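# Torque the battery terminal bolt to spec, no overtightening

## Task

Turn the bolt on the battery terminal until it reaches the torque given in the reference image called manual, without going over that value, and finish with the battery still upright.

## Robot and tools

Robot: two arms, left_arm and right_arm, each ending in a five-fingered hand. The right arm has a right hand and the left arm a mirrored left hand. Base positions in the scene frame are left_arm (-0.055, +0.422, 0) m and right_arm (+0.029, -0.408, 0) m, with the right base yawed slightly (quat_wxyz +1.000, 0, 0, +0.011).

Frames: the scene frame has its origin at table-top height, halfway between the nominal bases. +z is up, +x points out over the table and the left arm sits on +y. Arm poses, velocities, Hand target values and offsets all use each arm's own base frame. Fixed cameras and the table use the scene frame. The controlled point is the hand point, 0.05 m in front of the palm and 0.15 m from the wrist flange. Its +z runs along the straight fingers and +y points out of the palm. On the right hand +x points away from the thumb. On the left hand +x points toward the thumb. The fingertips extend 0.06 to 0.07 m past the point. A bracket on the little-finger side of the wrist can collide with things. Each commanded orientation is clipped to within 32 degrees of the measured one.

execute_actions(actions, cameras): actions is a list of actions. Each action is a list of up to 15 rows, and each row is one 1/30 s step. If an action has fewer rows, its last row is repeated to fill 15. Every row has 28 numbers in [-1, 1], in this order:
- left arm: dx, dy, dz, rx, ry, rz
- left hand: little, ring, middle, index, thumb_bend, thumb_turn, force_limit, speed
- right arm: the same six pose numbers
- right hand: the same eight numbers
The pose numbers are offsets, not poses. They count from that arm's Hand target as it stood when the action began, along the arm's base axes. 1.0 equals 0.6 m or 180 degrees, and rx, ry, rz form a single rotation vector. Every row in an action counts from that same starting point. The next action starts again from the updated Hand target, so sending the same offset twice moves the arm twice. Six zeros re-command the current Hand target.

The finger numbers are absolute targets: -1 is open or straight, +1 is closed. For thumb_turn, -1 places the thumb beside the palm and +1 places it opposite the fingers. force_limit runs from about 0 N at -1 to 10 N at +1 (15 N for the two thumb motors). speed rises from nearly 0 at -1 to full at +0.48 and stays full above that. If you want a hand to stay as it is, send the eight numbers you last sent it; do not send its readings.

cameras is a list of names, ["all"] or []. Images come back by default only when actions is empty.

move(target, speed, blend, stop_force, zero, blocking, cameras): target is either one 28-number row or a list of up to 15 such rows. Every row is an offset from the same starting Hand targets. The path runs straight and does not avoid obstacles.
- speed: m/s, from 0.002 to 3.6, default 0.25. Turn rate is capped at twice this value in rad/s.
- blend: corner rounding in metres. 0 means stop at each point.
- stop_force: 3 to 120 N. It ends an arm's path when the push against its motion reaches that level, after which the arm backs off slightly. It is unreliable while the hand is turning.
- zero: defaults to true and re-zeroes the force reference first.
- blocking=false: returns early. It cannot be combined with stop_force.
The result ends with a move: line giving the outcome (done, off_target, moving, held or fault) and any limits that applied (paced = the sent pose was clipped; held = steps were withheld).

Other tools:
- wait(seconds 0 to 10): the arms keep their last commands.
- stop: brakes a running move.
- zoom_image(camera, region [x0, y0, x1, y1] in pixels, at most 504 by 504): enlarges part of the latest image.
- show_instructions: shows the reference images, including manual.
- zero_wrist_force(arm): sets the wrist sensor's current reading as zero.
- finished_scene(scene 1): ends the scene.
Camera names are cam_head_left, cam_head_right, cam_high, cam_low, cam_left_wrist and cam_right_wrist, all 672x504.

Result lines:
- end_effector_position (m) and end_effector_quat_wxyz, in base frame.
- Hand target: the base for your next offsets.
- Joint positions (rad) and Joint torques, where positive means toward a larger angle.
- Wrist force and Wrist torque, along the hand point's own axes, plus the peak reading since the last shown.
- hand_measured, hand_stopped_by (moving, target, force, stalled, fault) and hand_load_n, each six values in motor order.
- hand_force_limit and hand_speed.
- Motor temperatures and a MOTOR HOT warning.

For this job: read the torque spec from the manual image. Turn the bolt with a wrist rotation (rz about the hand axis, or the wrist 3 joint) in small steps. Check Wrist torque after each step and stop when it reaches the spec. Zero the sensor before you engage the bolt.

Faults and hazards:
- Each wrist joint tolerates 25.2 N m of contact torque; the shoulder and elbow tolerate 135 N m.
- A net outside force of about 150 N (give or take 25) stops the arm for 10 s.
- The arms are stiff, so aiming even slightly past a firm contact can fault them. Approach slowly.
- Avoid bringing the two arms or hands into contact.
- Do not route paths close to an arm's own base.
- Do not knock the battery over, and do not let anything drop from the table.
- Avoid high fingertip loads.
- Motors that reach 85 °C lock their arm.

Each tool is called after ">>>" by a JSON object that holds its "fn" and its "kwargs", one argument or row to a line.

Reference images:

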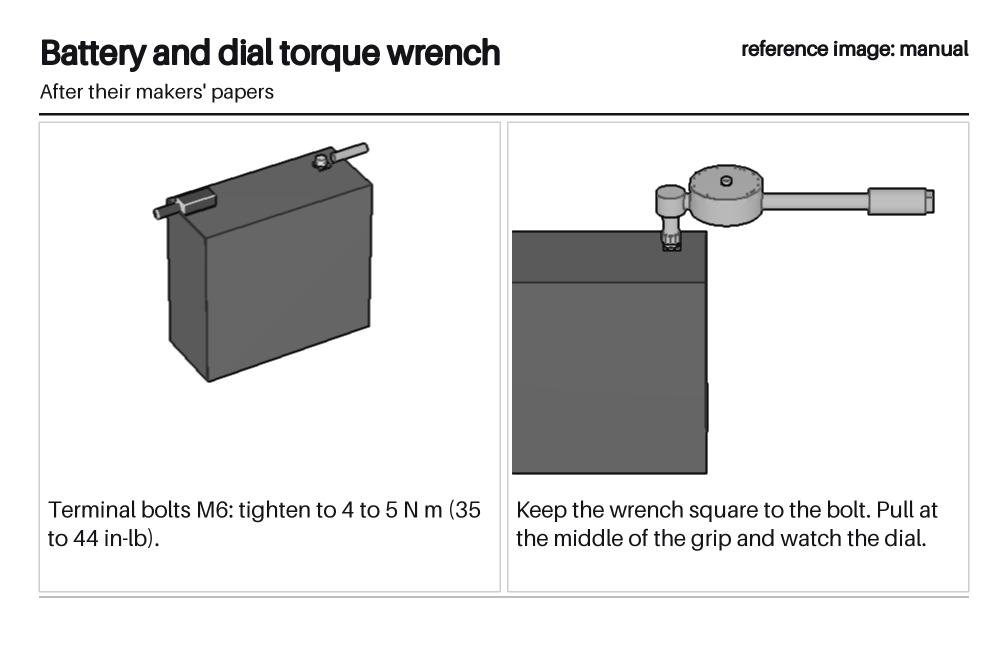

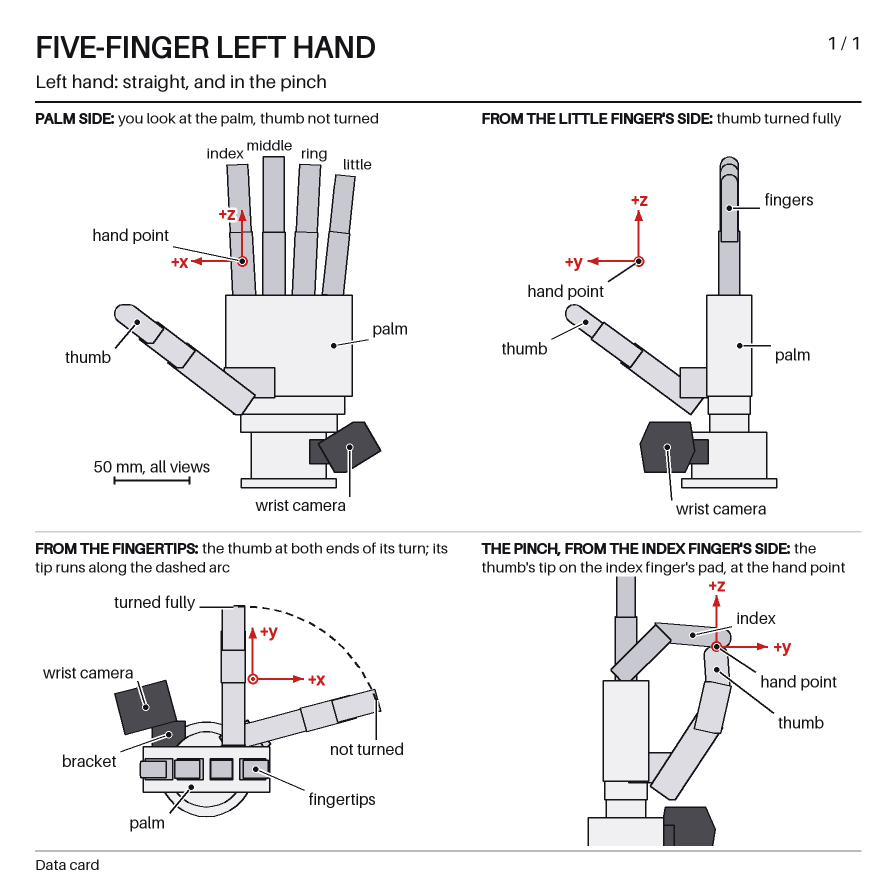

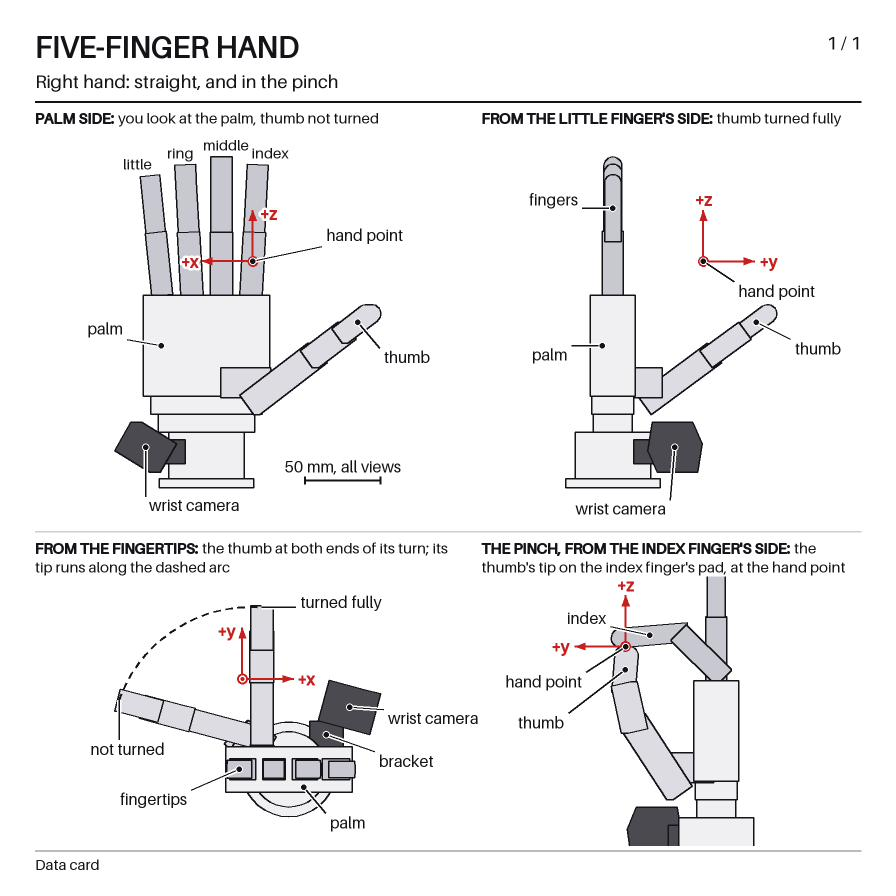

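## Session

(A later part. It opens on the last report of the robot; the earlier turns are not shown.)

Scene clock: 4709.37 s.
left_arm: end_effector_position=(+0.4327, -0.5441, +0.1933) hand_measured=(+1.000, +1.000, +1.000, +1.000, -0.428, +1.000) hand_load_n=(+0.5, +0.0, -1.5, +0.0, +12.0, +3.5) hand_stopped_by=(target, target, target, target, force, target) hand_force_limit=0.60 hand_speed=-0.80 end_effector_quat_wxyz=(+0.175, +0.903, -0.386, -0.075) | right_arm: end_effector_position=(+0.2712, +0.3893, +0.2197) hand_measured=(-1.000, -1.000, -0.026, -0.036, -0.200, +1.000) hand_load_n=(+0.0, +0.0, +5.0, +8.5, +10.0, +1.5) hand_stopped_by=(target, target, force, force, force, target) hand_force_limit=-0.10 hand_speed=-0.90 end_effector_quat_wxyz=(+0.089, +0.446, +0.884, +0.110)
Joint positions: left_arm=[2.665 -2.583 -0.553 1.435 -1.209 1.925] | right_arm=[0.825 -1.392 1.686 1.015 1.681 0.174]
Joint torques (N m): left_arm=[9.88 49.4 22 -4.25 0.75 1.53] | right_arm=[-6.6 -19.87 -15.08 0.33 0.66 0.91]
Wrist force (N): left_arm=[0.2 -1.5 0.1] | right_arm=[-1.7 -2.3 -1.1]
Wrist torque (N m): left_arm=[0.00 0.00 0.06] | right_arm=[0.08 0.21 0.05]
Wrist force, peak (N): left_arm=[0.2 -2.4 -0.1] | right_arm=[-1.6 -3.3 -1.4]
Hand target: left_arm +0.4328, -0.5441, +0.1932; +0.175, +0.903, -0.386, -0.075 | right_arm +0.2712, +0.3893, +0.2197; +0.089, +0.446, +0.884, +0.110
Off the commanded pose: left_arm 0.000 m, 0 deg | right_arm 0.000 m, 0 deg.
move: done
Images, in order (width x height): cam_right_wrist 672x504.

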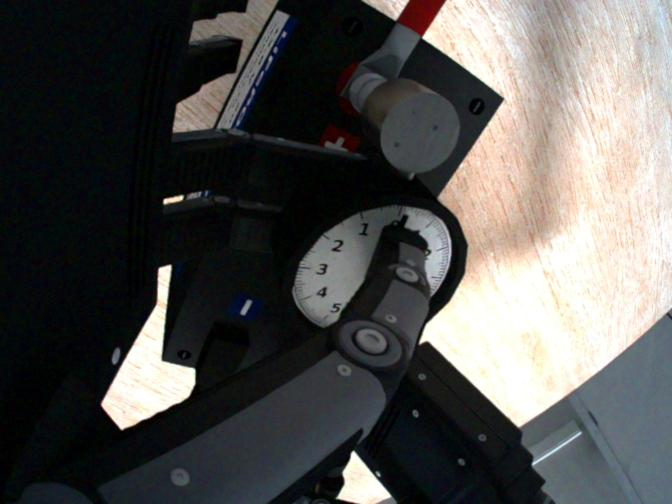

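>>> {"fn": "wait", "kwargs": {
  "seconds": 0.1,
  "cameras": ["cam_left_wrist", "cam_low"]
}}

>>> {"fn": "zoom_image", "kwargs": {
  "camera": "cam_left_wrist",
  "region": [180, 120, 430, 400]
}}

>>> {"fn": "zoom_image", "kwargs": {
  "camera": "cam_low",
  "region": [255, 180, 325, 250]
}}

Scene clock: 4726.70 s.
left_arm: end_effector_position=(+0.4328, -0.5441, +0.1932) hand_measured=(+1.000, +1.000, +1.000, +1.000, -0.428, +1.000) hand_load_n=(+0.5, -0.5, -1.5, +0.0, +12.0, +3.5) hand_stopped_by=(target, target, target, target, force, target) hand_force_limit=0.60 hand_speed=-0.80 end_effector_quat_wxyz=(+0.175, +0.903, -0.386, -0.075) | right_arm: end_effector_position=(+0.2712, +0.3893, +0.2197) hand_measured=(-1.000, -1.000, -0.026, -0.036, -0.200, +1.000) hand_load_n=(+0.0, +0.0, +5.0, +8.5, +10.0, +1.0) hand_stopped_by=(target, target, force, force, force, target) hand_force_limit=-0.10 hand_speed=-0.90 end_effector_quat_wxyz=(+0.089, +0.446, +0.884, +0.110)
Joint positions: left_arm=[2.665 -2.583 -0.553 1.435 -1.209 1.925] | right_arm=[0.825 -1.392 1.686 1.015 1.681 0.174]
Joint torques (N m): left_arm=[9.71 45.05 13.21 -0.23 0.71 1.92] | right_arm=[-6.75 -20.1 -15.07 1.03 0.63 1.04]
Wrist force (N): left_arm=[-0.2 -1.9 0.0] | right_arm=[-1.7 -2.6 -0.7]
Wrist torque (N m): left_arm=[-0.07 0.06 0.05] | right_arm=[0.02 0.18 0.06]
Wrist force, peak (N): left_arm=[0.1 -2.1 -0.2] | right_arm=[-1.8 -2.7 -1.3]
Hand target: left_arm +0.4328, -0.5441, +0.1932; +0.175, +0.903, -0.386, -0.075 | right_arm +0.2712, +0.3893, +0.2197; +0.089, +0.446, +0.884, +0.110
Off the commanded pose: left_arm 0.000 m, 0 deg | right_arm 0.000 m, 0 deg.
wait: 0.10 s; at rest from the start
Images, in order (width x height): cam_low 672x504, cam_left_wrist 672x504.

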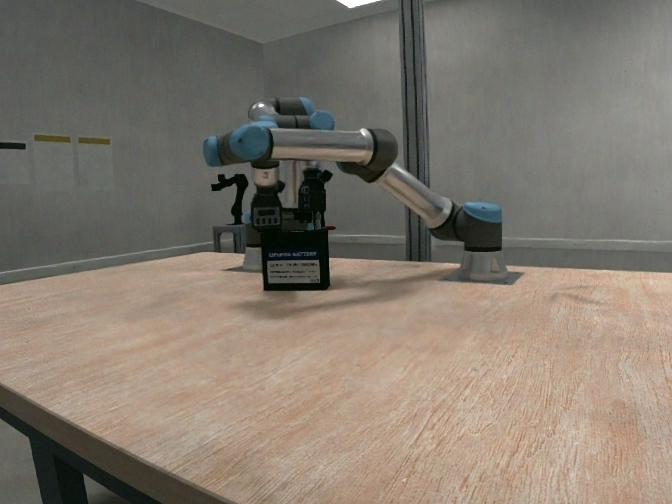

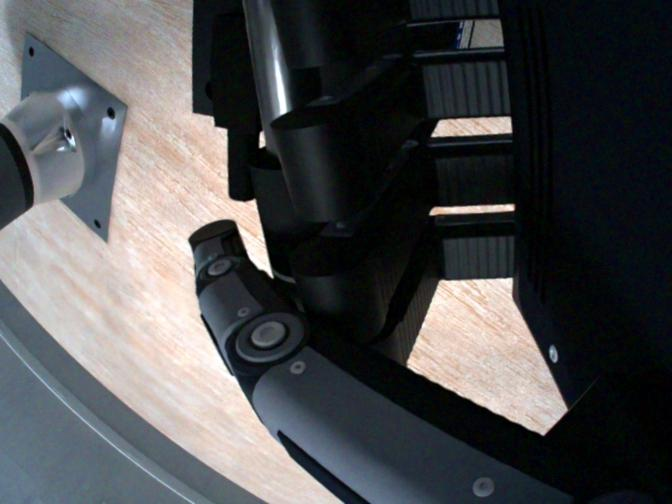

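Scaled by 1.800 from the camera's 672x504 image, which has a finer 960x720 frame.

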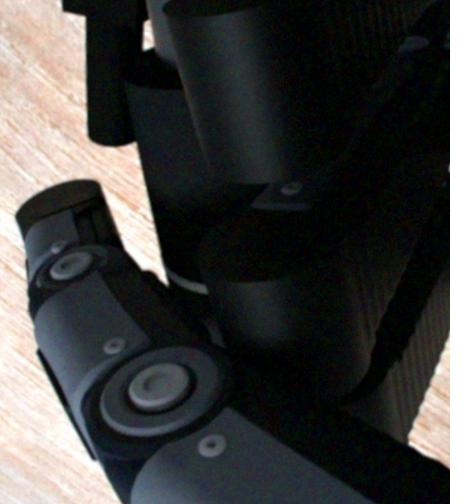

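Scaled by 7.200.

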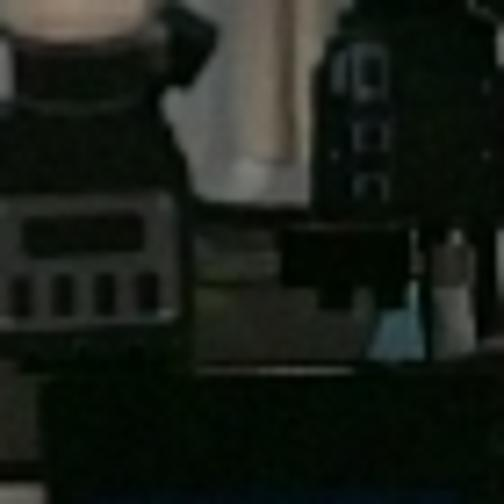

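>>> {"fn": "move", "kwargs": {
  "target": [0,0,0,0,0,0,1,1,1,1,-1,1,0.6,0.2,0,0,0,0,0,0,-1,-1,0.05,-0.02,-0.18,1,-0.1,-0.9],
  "speed": 0.03
}}

>>> {"fn": "move", "kwargs": {
  "target": [
    [0.0482,0.0461,0.02,0,0,0,1,1,1,1,-1,1,0,0.2,0,0,0,0,0,0,-1,-1,0.05,-0.02,-0.18,1,-0.1,-0.9],
    [0.0513,0.0424,0.023,0,0,0,0,0,1,1,-1,1,0,0.2,0,0,0,0,0,0,-1,-1,0.05,-0.02,-0.18,1,-0.1,-0.9]
  ],
  "speed": 0.06,
  "cameras": ["cam_left_wrist"]
}}

Scene clock: 4839.10 s.
left_arm: end_effector_position=(+0.4328, -0.5441, +0.1932) hand_measured=(+1.000, +1.000, +1.000, +1.000, -1.000, +1.000) hand_load_n=(+0.0, -0.5, +0.0, +0.0, +0.0, +0.0) hand_stopped_by=(target, target, target, target, target, target) hand_force_limit=0.60 hand_speed=0.20 end_effector_quat_wxyz=(+0.175, +0.903, -0.386, -0.075) | right_arm: end_effector_position=(+0.2712, +0.3893, +0.2197) hand_measured=(-1.000, -1.000, -0.026, -0.036, -0.200, +1.000) hand_load_n=(+0.0, +0.0, +5.0, +8.5, +10.0, +1.0) hand_stopped_by=(target, target, force, force, force, target) hand_force_limit=-0.10 hand_speed=-0.90 end_effector_quat_wxyz=(+0.089, +0.446, +0.884, +0.110)
Joint positions: left_arm=[2.665 -2.583 -0.553 1.435 -1.209 1.925] | right_arm=[0.825 -1.392 1.686 1.015 1.681 0.174]
Joint torques (N m): left_arm=[9.59 46.16 12.86 -0.27 0.75 1.71] | right_arm=[-5.96 -19.34 -15.5 1.78 0.76 1.07]
Wrist force (N): left_arm=[0.0 -1.3 -0.3] | right_arm=[-1.9 -2.5 -1.4]
Wrist torque (N m): left_arm=[0.00 0.03 0.05] | right_arm=[0.04 0.23 0.03]
Wrist force, peak (N): left_arm=[0.4 -2.0 0.2] | right_arm=[-2.1 -2.6 -1.3]
Hand target: left_arm +0.4328, -0.5441, +0.1932; +0.175, +0.903, -0.386, -0.075 | right_arm +0.2712, +0.3893, +0.2197; +0.089, +0.446, +0.884, +0.110
Off the commanded pose: left_arm 0.000 m, 0 deg | right_arm 0.000 m, 0 deg.
move: done

Scene clock: 4841.07 s.
left_arm: end_effector_position=(+0.4635, -0.5187, +0.2070) hand_measured=(+0.000, +0.000, +1.000, +1.000, -1.000, +1.000) hand_load_n=(+0.0, +0.0, +0.0, +0.0, -0.5, +0.0) hand_stopped_by=(target, target, target, target, target, target) hand_force_limit=0.00 hand_speed=0.20 end_effector_quat_wxyz=(+0.175, +0.903, -0.386, -0.075) | right_arm: end_effector_position=(+0.2712, +0.3893, +0.2197) hand_measured=(-1.000, -1.000, -0.026, -0.036, -0.200, +1.000) hand_load_n=(+0.0, +0.0, +5.0, +8.5, +10.0, +1.0) hand_stopped_by=(target, target, force, force, force, target) hand_force_limit=-0.10 hand_speed=-0.90 end_effector_quat_wxyz=(+0.089, +0.446, +0.884, +0.110)
Joint positions: left_arm=[2.72 -2.631 -0.432 1.34 -1.217 1.984] | right_arm=[0.825 -1.392 1.686 1.015 1.681 0.174]
Joint torques (N m): left_arm=[-6.46 62.98 14.66 -0.71 -0.69 1.84] | right_arm=[-6.62 -19.48 -15.01 2.05 0.61 1.1]
Wrist force (N): left_arm=[0.0 0.2 0.3] | right_arm=[-2.7 1.2 0.6]
Wrist torque (N m): left_arm=[0.02 0.02 0.01] | right_arm=[0.11 0.19 0.05]
Wrist force, peak (N): left_arm=[0.2 -1.6 0.0] | right_arm=[-3.0 1.2 0.4]
Hand target: left_arm +0.4635, -0.5187, +0.2070; +0.175, +0.903, -0.386, -0.075 | right_arm +0.2712, +0.3893, +0.2197; +0.089, +0.446, +0.884, +0.110
Off the commanded pose: left_arm 0.000 m, 0 deg | right_arm 0.000 m, 0 deg.
move: done
Images, in order (width x height): cam_left_wrist 672x504.

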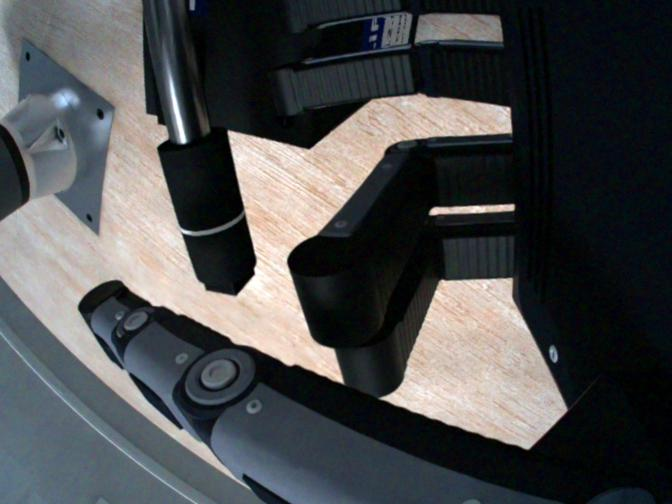

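>>> {"fn": "move", "kwargs": {
  "target": [-0.048,-0.0343,0,0,0,0,0,0,1,1,-1,1,0,0.2,0,0,0,0,0,0,-1,-1,0.05,-0.02,-0.18,1,-0.1,-0.9],
  "speed": 0.04,
  "stop_force": 3,
  "cameras": ["cam_left_wrist","cam_low"]
}}

>>> {"fn": "zoom_image", "kwargs": {
  "camera": "cam_low",
  "region": [255, 180, 325, 250]
}}

Scene clock: 4864.07 s.
left_arm: end_effector_position=(+0.4347, -0.5393, +0.2070) hand_measured=(+0.000, +0.000, +1.000, +1.000, -1.000, +1.000) hand_load_n=(+0.0, +0.0, +0.0, +0.0, -0.5, +0.0) hand_stopped_by=(target, target, target, target, target, target) hand_force_limit=0.00 hand_speed=0.20 end_effector_quat_wxyz=(+0.175, +0.903, -0.386, -0.075) | right_arm: end_effector_position=(+0.2712, +0.3893, +0.2197) hand_measured=(-1.000, -1.000, -0.026, -0.036, -0.200, +1.000) hand_load_n=(+0.0, +0.0, +5.0, +8.5, +10.0, +1.5) hand_stopped_by=(target, target, force, force, force, target) hand_force_limit=-0.10 hand_speed=-0.90 end_effector_quat_wxyz=(+0.089, +0.446, +0.884, +0.110)
Joint positions: left_arm=[2.673 -2.577 -0.53 1.403 -1.21 1.934] | right_arm=[0.825 -1.392 1.686 1.015 1.681 0.174]
Joint torques (N m): left_arm=[10.25 45.33 26.41 -4.96 0.08 2.05] | right_arm=[-6.21 -20.07 -14.79 2.46 0.64 0.99]
Wrist force (N): left_arm=[0.1 0.3 0.1] | right_arm=[-2.6 1.0 0.4]
Wrist torque (N m): left_arm=[0.05 0.01 -0.01] | right_arm=[0.08 0.17 0.06]
Wrist force, peak (N): left_arm=[0.3 -0.6 0.1] | right_arm=[-3.1 1.3 0.5]
Hand target: left_arm +0.4347, -0.5393, +0.2070; +0.175, +0.903, -0.386, -0.075 | right_arm +0.2712, +0.3893, +0.2197; +0.089, +0.446, +0.884, +0.110
Off the commanded pose: left_arm 0.000 m, 0 deg | right_arm 0.000 m, 0 deg.
move: done
Images, in order (width x height): cam_low 672x504, cam_left_wrist 672x504.

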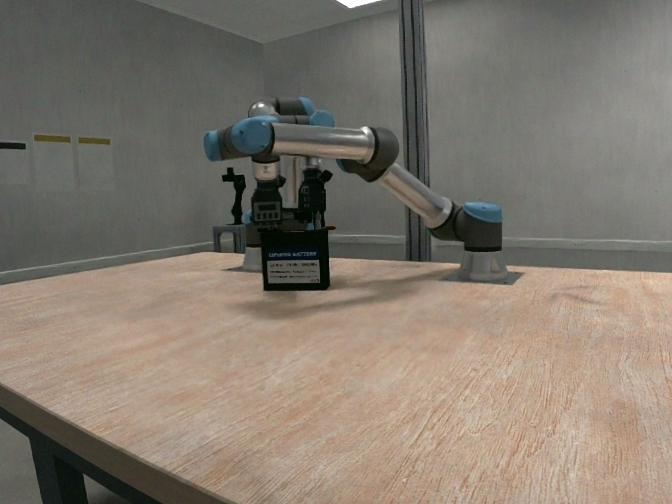

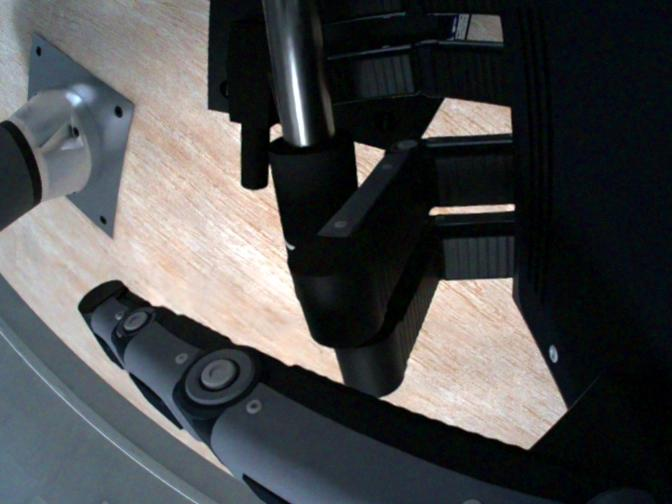

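Scaled by 7.200.

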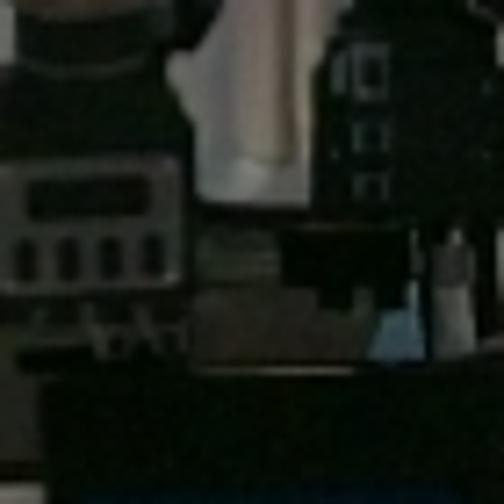

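>>> {"fn": "move", "kwargs": {
  "target": [-0.0121,-0.0115,0,0,0,0,0,0,1,1,-1,1,0,0.2,0,0,0,0,0,0,-1,-1,0.05,-0.02,-0.18,1,-0.1,-0.9],
  "speed": 0.015,
  "stop_force": 3,
  "cameras": ["cam_left_wrist"]
}}

Scene clock: 4870.80 s.
left_arm: end_effector_position=(+0.4304, -0.5433, +0.2070) hand_measured=(+0.000, +0.000, +1.000, +1.000, -1.000, +1.000) hand_load_n=(+0.0, +0.0, -0.5, +0.0, +0.0, +0.0) hand_stopped_by=(target, target, target, target, target, target) hand_force_limit=0.00 hand_speed=0.20 end_effector_quat_wxyz=(+0.175, +0.903, -0.386, -0.075) | right_arm: end_effector_position=(+0.2712, +0.3893, +0.2197) hand_measured=(-1.000, -1.000, -0.026, -0.036, -0.200, +1.000) hand_load_n=(+0.0, +0.0, +5.0, +8.5, +10.0, +1.5) hand_stopped_by=(target, target, force, force, force, target) hand_force_limit=-0.10 hand_speed=-0.90 end_effector_quat_wxyz=(+0.089, +0.446, +0.884, +0.110)
Joint positions: left_arm=[2.664 -2.574 -0.536 1.408 -1.209 1.925] | right_arm=[0.825 -1.392 1.686 1.015 1.681 0.174]
Joint torques (N m): left_arm=[9.7 46.31 26.81 -4.94 0.47 1.76] | right_arm=[-6.19 -20.48 -14.33 -0.52 0.64 1.04]
Wrist force (N): left_arm=[0.1 -2.1 -0.3] | right_arm=[-1.9 -3.3 -1.0]
Wrist torque (N m): left_arm=[-0.04 0.01 0.02] | right_arm=[0.00 0.18 0.05]
Wrist force, peak (N): left_arm=[-0.1 -4.6 -0.7] | right_arm=[-1.0 -8.0 -2.4]
Hand target: left_arm +0.4304, -0.5433, +0.2070; +0.175, +0.903, -0.386, -0.075 (not the last commanded pose) | right_arm +0.2712, +0.3893, +0.2197; +0.089, +0.446, +0.884, +0.110
Off the commanded pose: left_arm 0.004 m, 0 deg | right_arm 0.000 m, 0 deg.
move: contact (left_arm)
Images, in order (width x height): cam_left_wrist 672x504.

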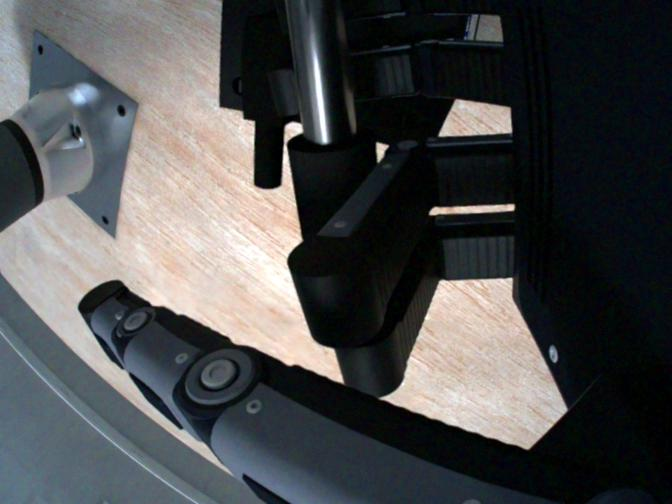

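>>> {"fn": "move", "kwargs": {
  "target": [0,0,0.0167,0,0,0,0,0,1,1,-1,1,0,0.2,0,0,0,0,0,0,-1,-1,0.05,-0.02,-0.18,1,-0.1,-0.9],
  "speed": 0.01,
  "stop_force": 3
}}

Scene clock: 4878.80 s.
left_arm: end_effector_position=(+0.4304, -0.5433, +0.2170) hand_measured=(+0.000, +0.000, +1.000, +1.000, -1.000, +1.000) hand_load_n=(+0.0, +0.0, +0.0, +0.0, -0.5, +0.0) hand_stopped_by=(target, target, target, target, target, target) hand_force_limit=0.00 hand_speed=0.20 end_effector_quat_wxyz=(+0.175, +0.903, -0.386, -0.075) | right_arm: end_effector_position=(+0.2712, +0.3893, +0.2197) hand_measured=(-1.000, -1.000, -0.026, -0.036, -0.200, +1.000) hand_load_n=(+0.0, +0.0, +5.5, +8.5, +10.0, +1.0) hand_stopped_by=(target, target, force, force, force, target) hand_force_limit=-0.10 hand_speed=-0.90 end_effector_quat_wxyz=(+0.089, +0.446, +0.884, +0.110)
Joint positions: left_arm=[2.664 -2.576 -0.507 1.381 -1.209 1.925] | right_arm=[0.825 -1.392 1.686 1.015 1.681 0.174]
Joint torques (N m): left_arm=[8.15 48.4 12.07 0.2 1.26 0.87] | right_arm=[-5.84 -20.73 -14.1 0.56 0.57 0.94]
Wrist force (N): left_arm=[0.3 0.1 0.2] | right_arm=[-2.8 1.2 0.3]
Wrist torque (N m): left_arm=[0.01 -0.01 -0.03] | right_arm=[0.10 0.20 0.04]
Wrist force, peak (N): left_arm=[0.2 -2.4 -0.3] | right_arm=[-2.2 -3.3 -1.4]
Hand target: left_arm +0.4304, -0.5433, +0.2170; +0.175, +0.903, -0.386, -0.075 | right_arm +0.2712, +0.3893, +0.2197; +0.089, +0.446, +0.884, +0.110
Off the commanded pose: left_arm 0.000 m, 0 deg | right_arm 0.000 m, 0 deg.
move: done

>>> {"fn": "move", "kwargs": {
  "target": [0,0,0.0167,0,0,0,0,0,1,1,-1,1,0,0.2,0,0,0,0,0,0,-1,-1,0.05,-0.02,-0.18,1,-0.1,-0.9],
  "speed": 0.008,
  "stop_force": 3,
  "cameras": ["cam_left_wrist","cam_low"]
}}

>>> {"fn": "zoom_image", "kwargs": {
  "camera": "cam_low",
  "region": [255, 180, 325, 250]
}}

Scene clock: 4884.87 s.
left_arm: end_effector_position=(+0.4304, -0.5433, +0.2197) hand_measured=(+0.000, +0.000, +1.000, +1.000, -1.000, +1.000) hand_load_n=(+0.5, +1.0, +0.0, +0.0, +0.0, +0.0) hand_stopped_by=(target, target, target, target, target, target) hand_force_limit=0.00 hand_speed=0.20 end_effector_quat_wxyz=(+0.175, +0.903, -0.386, -0.075) | right_arm: end_effector_position=(+0.2712, +0.3893, +0.2197) hand_measured=(-1.000, -1.000, -0.026, -0.036, -0.200, +1.000) hand_load_n=(+0.0, +0.0, +4.5, +7.5, +10.0, +0.5) hand_stopped_by=(target, target, force, force, force, target) hand_force_limit=-0.10 hand_speed=-0.90 end_effector_quat_wxyz=(+0.089, +0.446, +0.884, +0.110)
Joint positions: left_arm=[2.664 -2.577 -0.498 1.373 -1.209 1.925] | right_arm=[0.825 -1.392 1.686 1.015 1.681 0.174]
Joint torques (N m): left_arm=[4.87 62.83 12.36 -0.36 1.56 0.86] | right_arm=[-5.26 -20.9 -14.51 1.51 0.54 1.03]
Wrist force (N): left_arm=[-0.4 -1.5 2.4] | right_arm=[0.0 1.6 -3.4]
Wrist torque (N m): left_arm=[-0.05 0.11 0.03] | right_arm=[0.06 0.25 0.03]
Wrist force, peak (N): left_arm=[-1.8 -2.2 3.5] | right_arm=[1.9 1.7 -6.1]
Hand target: left_arm +0.4304, -0.5433, +0.2197; +0.175, +0.903, -0.386, -0.075 (not the last commanded pose) | right_arm +0.2712, +0.3893, +0.2197; +0.089, +0.446, +0.884, +0.110
Off the commanded pose: left_arm 0.007 m, 0 deg | right_arm 0.000 m, 0 deg.
move: contact (left_arm)
Images, in order (width x height): cam_low 672x504, cam_left_wrist 672x504.

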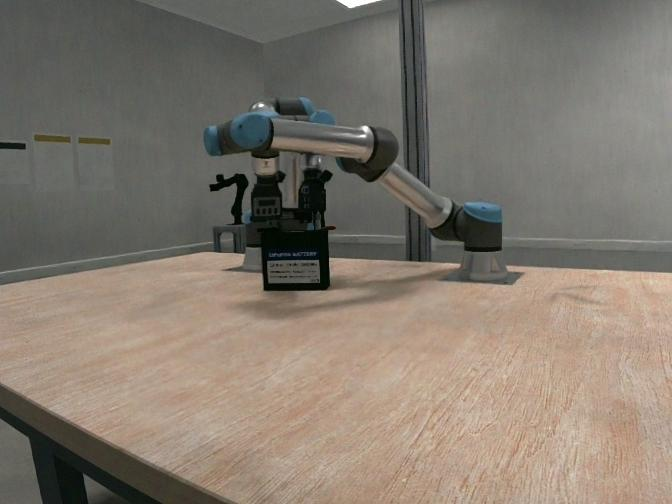

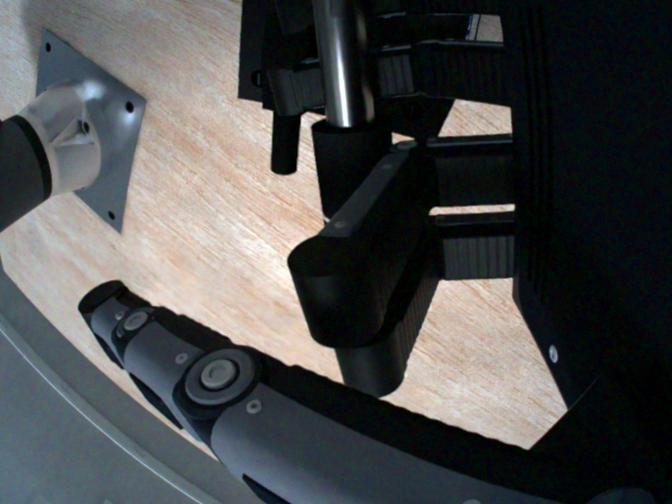

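Scaled by 7.200.

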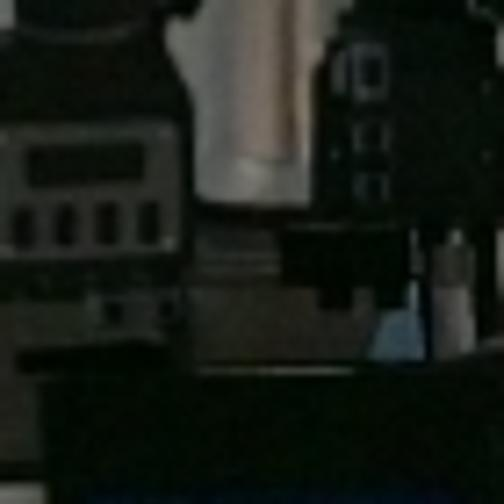

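>>> {"fn": "execute_actions", "kwargs": {
  "actions": []
}}

Scene clock: 4919.33 s.
left_arm: end_effector_position=(+0.4304, -0.5433, +0.2197) hand_measured=(+0.000, +0.000, +1.000, +1.000, -1.000, +1.000) hand_load_n=(+0.5, +1.0, +0.0, +0.0, -0.5, +0.0) hand_stopped_by=(target, target, target, target, target, target) hand_force_limit=0.00 hand_speed=0.20 end_effector_quat_wxyz=(+0.175, +0.903, -0.386, -0.075) | right_arm: end_effector_position=(+0.2712, +0.3893, +0.2197) hand_measured=(-1.000, -1.000, -0.026, -0.036, -0.200, +1.000) hand_load_n=(+0.0, +0.0, +4.5, +7.5, +10.0, +0.5) hand_stopped_by=(target, target, force, force, force, target) hand_force_limit=-0.10 hand_speed=-0.90 end_effector_quat_wxyz=(+0.089, +0.446, +0.884, +0.110)
Joint positions: left_arm=[2.664 -2.577 -0.498 1.373 -1.209 1.925] | right_arm=[0.825 -1.392 1.686 1.015 1.681 0.174]
Joint velocities: within noise
Joint torques (N m): left_arm=[4.44 63.22 14.55 -0.55 1.85 0.61] | right_arm=[-5.92 -20.7 -13.99 2.2 0.62 1.05]
Motor temperatures (°C): left_arm=[28 30 32 32 40 40] | right_arm=[30 33 29 38 32 38]
Wrist force (N): left_arm=[-0.4 -1.0 2.2] | right_arm=[-0.1 2.0 -3.8]
Wrist torque (N m): left_arm=[0.03 0.11 0.01] | right_arm=[0.14 0.27 0.04]
Wrist force, peak (N): left_arm=[-0.4 -1.3 2.5] | right_arm=[-0.1 2.0 -4.2]
Hand target: left_arm +0.4304, -0.5433, +0.2197; +0.175, +0.903, -0.386, -0.075 (not the last commanded pose) | right_arm +0.2712, +0.3893, +0.2197; +0.089, +0.446, +0.884, +0.110
Off the commanded pose: left_arm 0.007 m, 0 deg | right_arm 0.000 m, 0 deg.

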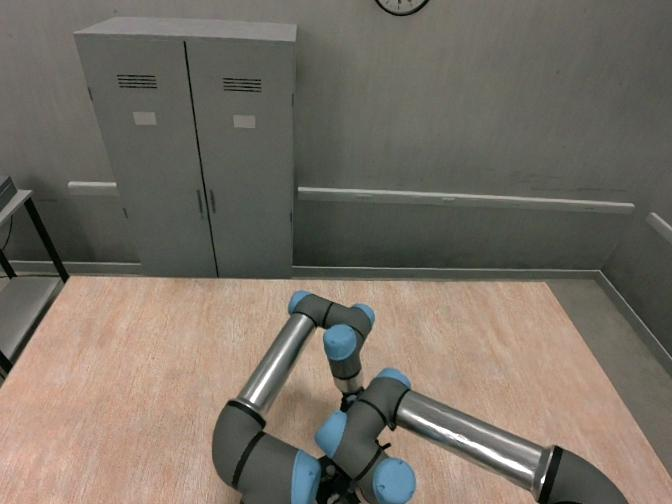

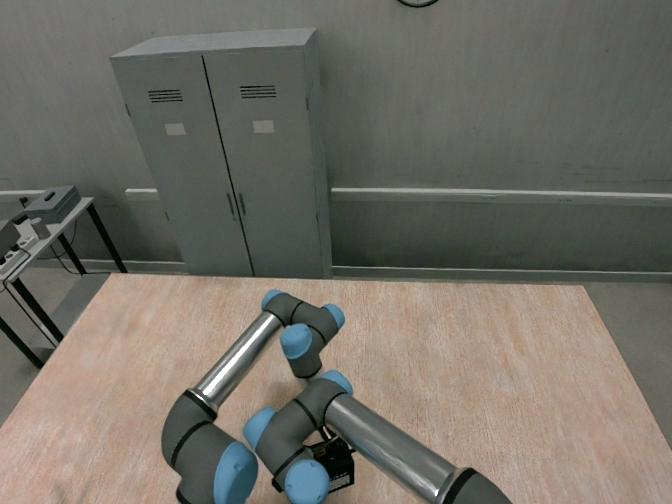

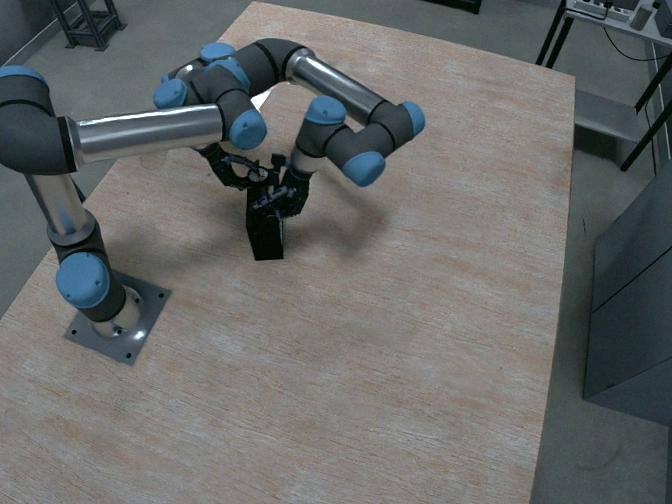

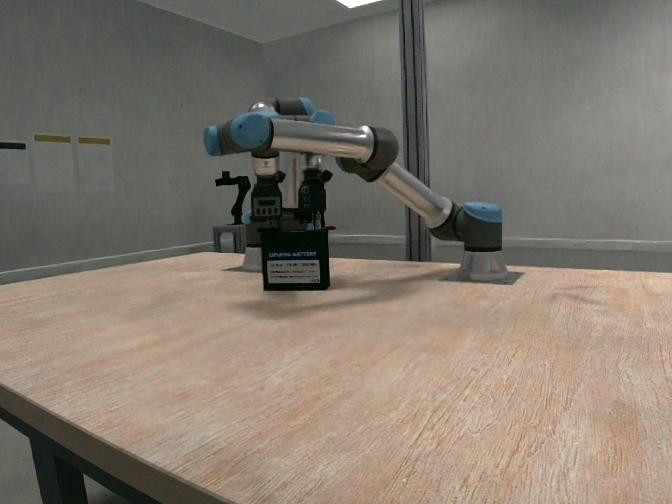

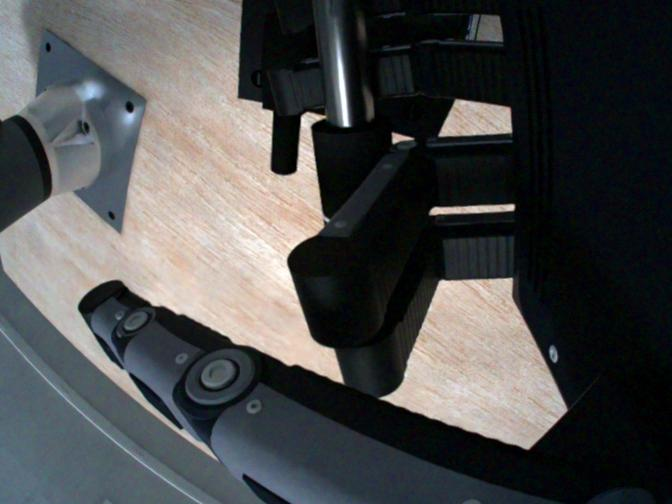

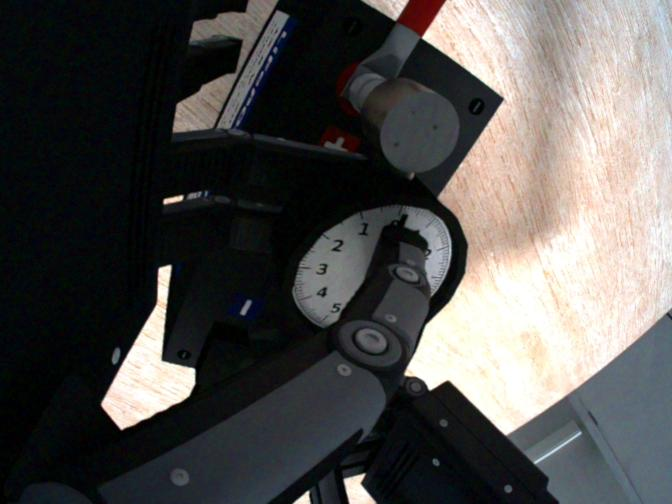

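>>> {"fn": "move", "kwargs": {
  "target": [0,0,-0.0008,0,0,0,0,0,1,1,-1,1,0,0.2,0,0,0,0,0,0,-1,-1,0.05,-0.02,-0.18,1,-0.1,-0.9],
  "speed": 0.01
}}

>>> {"fn": "move", "kwargs": {
  "target": [-0.0121,-0.0115,0,0,0,0,0,0,1,1,-1,1,0,0.2,0,0,0,0,0,0,-1,-1,0.05,-0.02,-0.18,1,-0.1,-0.9],
  "speed": 0.01,
  "stop_force": 3,
  "cameras": ["cam_left_wrist"]
}}

Scene clock: 4942.93 s.
left_arm: end_effector_position=(+0.4304, -0.5433, +0.2192) hand_measured=(+0.000, +0.000, +1.000, +1.000, -1.000, +1.000) hand_load_n=(+0.0, +0.5, +0.0, +0.0, -0.5, +0.0) hand_stopped_by=(target, target, target, target, target, target) hand_force_limit=0.00 hand_speed=0.20 end_effector_quat_wxyz=(+0.175, +0.903, -0.386, -0.075) | right_arm: end_effector_position=(+0.2712, +0.3893, +0.2197) hand_measured=(-1.000, -1.000, -0.026, -0.036, -0.200, +1.000) hand_load_n=(+0.0, +0.0, +5.0, +8.5, +10.0, +1.0) hand_stopped_by=(target, target, force, force, force, target) hand_force_limit=-0.10 hand_speed=-0.90 end_effector_quat_wxyz=(+0.089, +0.446, +0.884, +0.110)
Joint positions: left_arm=[2.664 -2.576 -0.5 1.375 -1.209 1.925] | right_arm=[0.825 -1.392 1.686 1.015 1.681 0.174]
Joint torques (N m): left_arm=[3.99 61.62 12.57 -0.27 1.68 0.5] | right_arm=[-5.82 -20.79 -14.26 2.67 0.63 0.87]
Wrist force (N): left_arm=[0.2 -0.2 0.5] | right_arm=[-2.4 1.6 -0.7]
Wrist torque (N m): left_arm=[-0.02 0.04 -0.03] | right_arm=[0.12 0.22 0.04]
Wrist force, peak (N): left_arm=[-0.6 -1.9 2.4] | right_arm=[0.1 1.8 -4.2]
Hand target: left_arm +0.4304, -0.5433, +0.2193; +0.175, +0.903, -0.386, -0.075 | right_arm +0.2712, +0.3893, +0.2197; +0.089, +0.446, +0.884, +0.110
Off the commanded pose: left_arm 0.000 m, 0 deg | right_arm 0.000 m, 0 deg.
move: done

Scene clock: 4944.20 s.
left_arm: end_effector_position=(+0.4292, -0.5445, +0.2192) hand_measured=(+0.000, +0.000, +1.000, +1.000, -1.000, +1.000) hand_load_n=(+0.0, +0.5, +0.0, +0.0, +0.0, +0.0) hand_stopped_by=(target, target, target, target, target, target) hand_force_limit=0.00 hand_speed=0.20 end_effector_quat_wxyz=(+0.175, +0.903, -0.386, -0.075) | right_arm: end_effector_position=(+0.2712, +0.3893, +0.2197) hand_measured=(-1.000, -1.000, -0.026, -0.036, -0.200, +1.000) hand_load_n=(+0.0, +0.0, +5.0, +9.0, +9.5, +1.5) hand_stopped_by=(target, target, force, force, force, target) hand_force_limit=-0.10 hand_speed=-0.90 end_effector_quat_wxyz=(+0.089, +0.446, +0.884, +0.110)
Joint positions: left_arm=[2.661 -2.575 -0.501 1.376 -1.209 1.922] | right_arm=[0.825 -1.392 1.686 1.015 1.681 0.174]
Joint torques (N m): left_arm=[10.39 45.42 24.39 -4.88 0.31 1.92] | right_arm=[-6.21 -20.88 -14.07 -0.84 0.59 0.9]
Wrist force (N): left_arm=[0.4 -2.3 -0.7] | right_arm=[-3.1 -4.3 -0.3]
Wrist torque (N m): left_arm=[0.02 -0.03 0.06] | right_arm=[0.03 0.19 0.03]
Wrist force, peak (N): left_arm=[0.5 -4.1 -1.3] | right_arm=[-2.8 -7.7 -1.2]
Hand target: left_arm +0.4292, -0.5445, +0.2192; +0.175, +0.903, -0.386, -0.075 (not the last commanded pose) | right_arm +0.2712, +0.3893, +0.2197; +0.089, +0.446, +0.884, +0.110
Off the commanded pose: left_arm 0.008 m, 0 deg | right_arm 0.000 m, 0 deg.
move: contact (left_arm)
Images, in order (width x height): cam_left_wrist 672x504.

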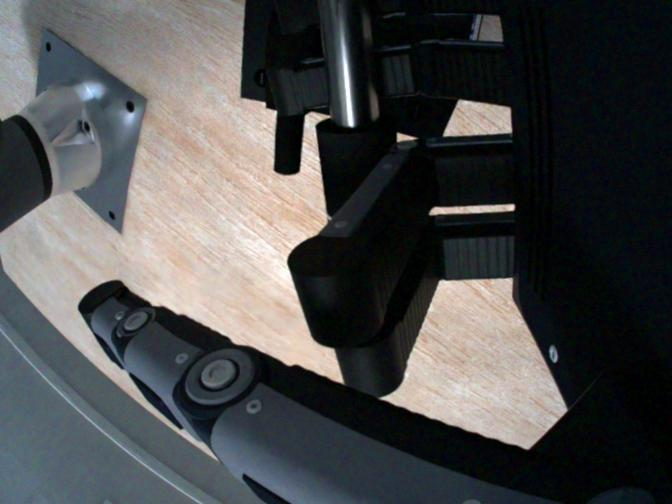

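>>> {"fn": "execute_actions", "kwargs": {
  "actions": [
    [[0,0,0,0,0,0,0,0,1,1,-1,1,0,0.2,0,0,0,0,0,0,-1,-1,0.05,-0.02,-0.6,1,-0.1,-0.9]]
  ]
}}

>>> {"fn": "wait", "kwargs": {
  "seconds": 2,
  "cameras": ["cam_left_wrist", "cam_right_wrist", "cam_low"]
}}

Scene clock: 4952.73 s.
left_arm: end_effector_position=(+0.4292, -0.5445, +0.2192) hand_measured=(+0.000, +0.000, +1.000, +1.000, -1.000, +1.000) hand_load_n=(+0.0, +0.0, -0.5, +0.0, +0.0, +0.0) hand_stopped_by=(target, target, target, target, target, target) hand_force_limit=0.00 hand_speed=0.20 end_effector_quat_wxyz=(+0.175, +0.903, -0.386, -0.075) | right_arm: end_effector_position=(+0.2712, +0.3893, +0.2197) hand_measured=(-1.000, -1.000, -0.026, -0.036, -0.600, +1.000) hand_load_n=(+0.0, +0.0, +4.0, +7.5, +0.0, +0.0) hand_stopped_by=(target, target, force, force, target, target) hand_force_limit=-0.10 hand_speed=-0.90 end_effector_quat_wxyz=(+0.089, +0.446, +0.884, +0.110)
Joint positions: left_arm=[2.661 -2.575 -0.501 1.376 -1.209 1.922] | right_arm=[0.825 -1.392 1.686 1.015 1.681 0.174]
Joint torques (N m): left_arm=[6.75 45.61 21.82 -4 0.19 1.56] | right_arm=[-5.61 -21.2 -23.77 -0.27 0.57 0.75]
Wrist force (N): left_arm=[-0.1 -1.5 -1.8] | right_arm=[-1.9 -5.8 11.0]
Wrist torque (N m): left_arm=[0.06 -0.02 0.02] | right_arm=[0.02 -0.03 -0.05]
Wrist force, peak (N): left_arm=[0.1 -2.0 -2.2] | right_arm=[-2.1 -6.1 11.4]
Hand target: left_arm +0.4292, -0.5445, +0.2192; +0.175, +0.903, -0.386, -0.075 | right_arm +0.2712, +0.3893, +0.2197; +0.089, +0.446, +0.884, +0.110
Off the commanded pose: left_arm 0.000 m, 0 deg | right_arm 0.000 m, 0 deg.
Step readings (end_effector_position of left_arm | right_arm):
0: (+0.4292, -0.5445, +0.2192) | (+0.2712, +0.3893, +0.2197)
1: (+0.4292, -0.5445, +0.2192) | (+0.2712, +0.3893, +0.2197)
2: (+0.4292, -0.5445, +0.2192) | (+0.2712, +0.3893, +0.2197)
4: (+0.4292, -0.5445, +0.2192) | (+0.2712, +0.3893, +0.2197)
8: (+0.4292, -0.5445, +0.2192) | (+0.2712, +0.3893, +0.2197)
15: (+0.4292, -0.5445, +0.2192) | (+0.2712, +0.3893, +0.2197)

Scene clock: 4954.73 s.
left_arm: end_effector_position=(+0.4292, -0.5445, +0.2192) hand_measured=(+0.000, +0.000, +1.000, +1.000, -1.000, +1.000) hand_load_n=(+0.0, +0.0, -0.5, +0.0, +0.0, +0.0) hand_stopped_by=(target, target, target, target, target, target) hand_force_limit=0.00 hand_speed=0.20 end_effector_quat_wxyz=(+0.175, +0.903, -0.386, -0.075) | right_arm: end_effector_position=(+0.2712, +0.3893, +0.2197) hand_measured=(-1.000, -1.000, -0.026, -0.036, -0.600, +1.000) hand_load_n=(+0.0, +0.0, +4.0, +7.5, +0.0, +0.0) hand_stopped_by=(target, target, force, force, target, target) hand_force_limit=-0.10 hand_speed=-0.90 end_effector_quat_wxyz=(+0.089, +0.446, +0.884, +0.110)
Joint positions: left_arm=[2.661 -2.575 -0.501 1.376 -1.209 1.922] | right_arm=[0.825 -1.392 1.686 1.015 1.681 0.174]
Joint torques (N m): left_arm=[5.5 45.74 21.24 -4.02 0.21 1.66] | right_arm=[-5.26 -21.39 -23.58 -0.05 0.62 0.94]
Wrist force (N): left_arm=[-0.3 -2.0 -1.7] | right_arm=[-2.0 -6.1 11.3]
Wrist torque (N m): left_arm=[0.00 0.02 0.01] | right_arm=[-0.04 -0.02 -0.06]
Wrist force, peak (N): left_arm=[0.1 -2.1 -2.2] | right_arm=[-1.9 -6.1 11.5]
Hand target: left_arm +0.4292, -0.5445, +0.2192; +0.175, +0.903, -0.386, -0.075 | right_arm +0.2712, +0.3893, +0.2197; +0.089, +0.446, +0.884, +0.110
Off the commanded pose: left_arm 0.000 m, 0 deg | right_arm 0.000 m, 0 deg.
wait: 2.00 s; at rest by 0.17 s
Images, in order (width x height): cam_low 672x504, cam_left_wrist 672x504, cam_right_wrist 672x504.

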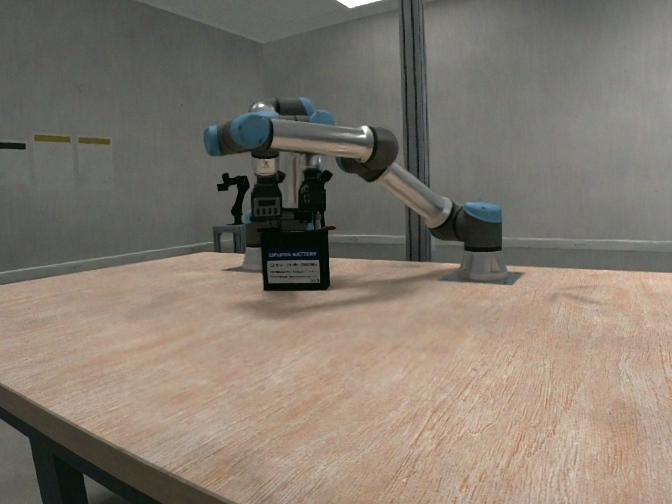

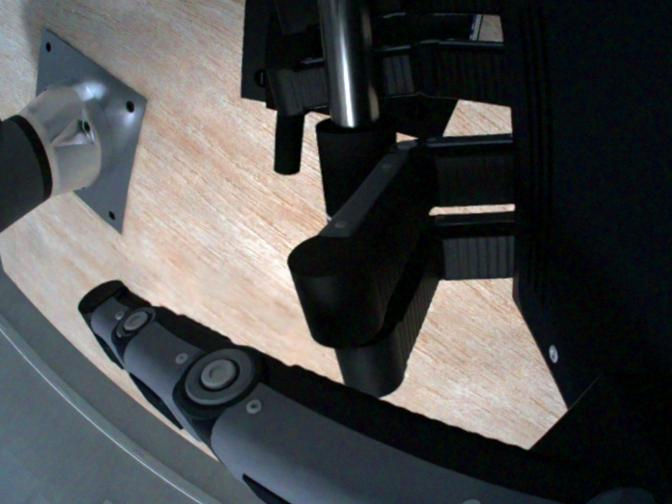

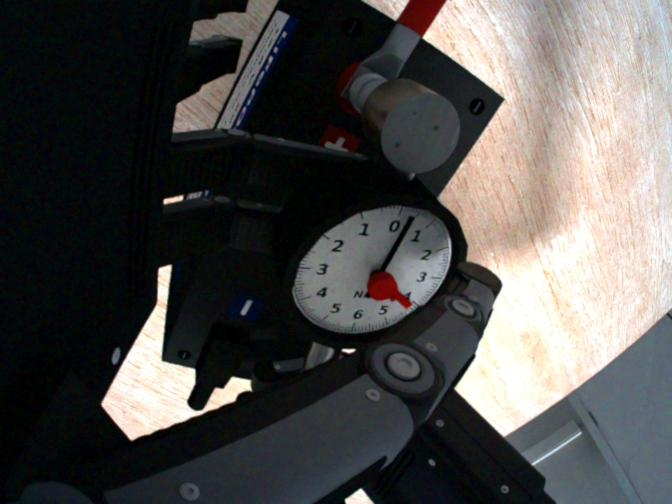

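>>> {"fn": "zoom_image", "kwargs": {
  "camera": "cam_low",
  "region": [255, 180, 325, 250]
}}

>>> {"fn": "zoom_image", "kwargs": {
  "camera": "cam_right_wrist",
  "region": [250, 50, 510, 350]
}}

Scaled by 7.200.

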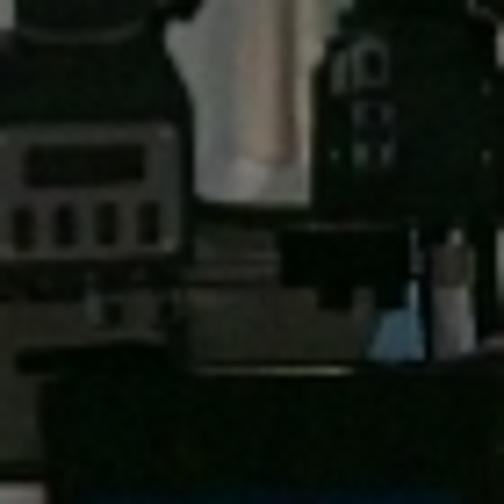

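Scaled by 1.680 from the camera's 672x504 image, which has a finer 960x720 frame.

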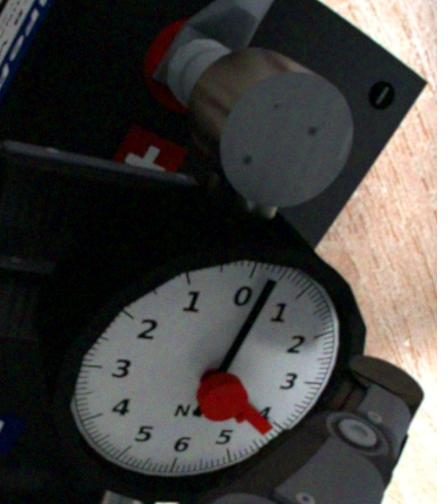

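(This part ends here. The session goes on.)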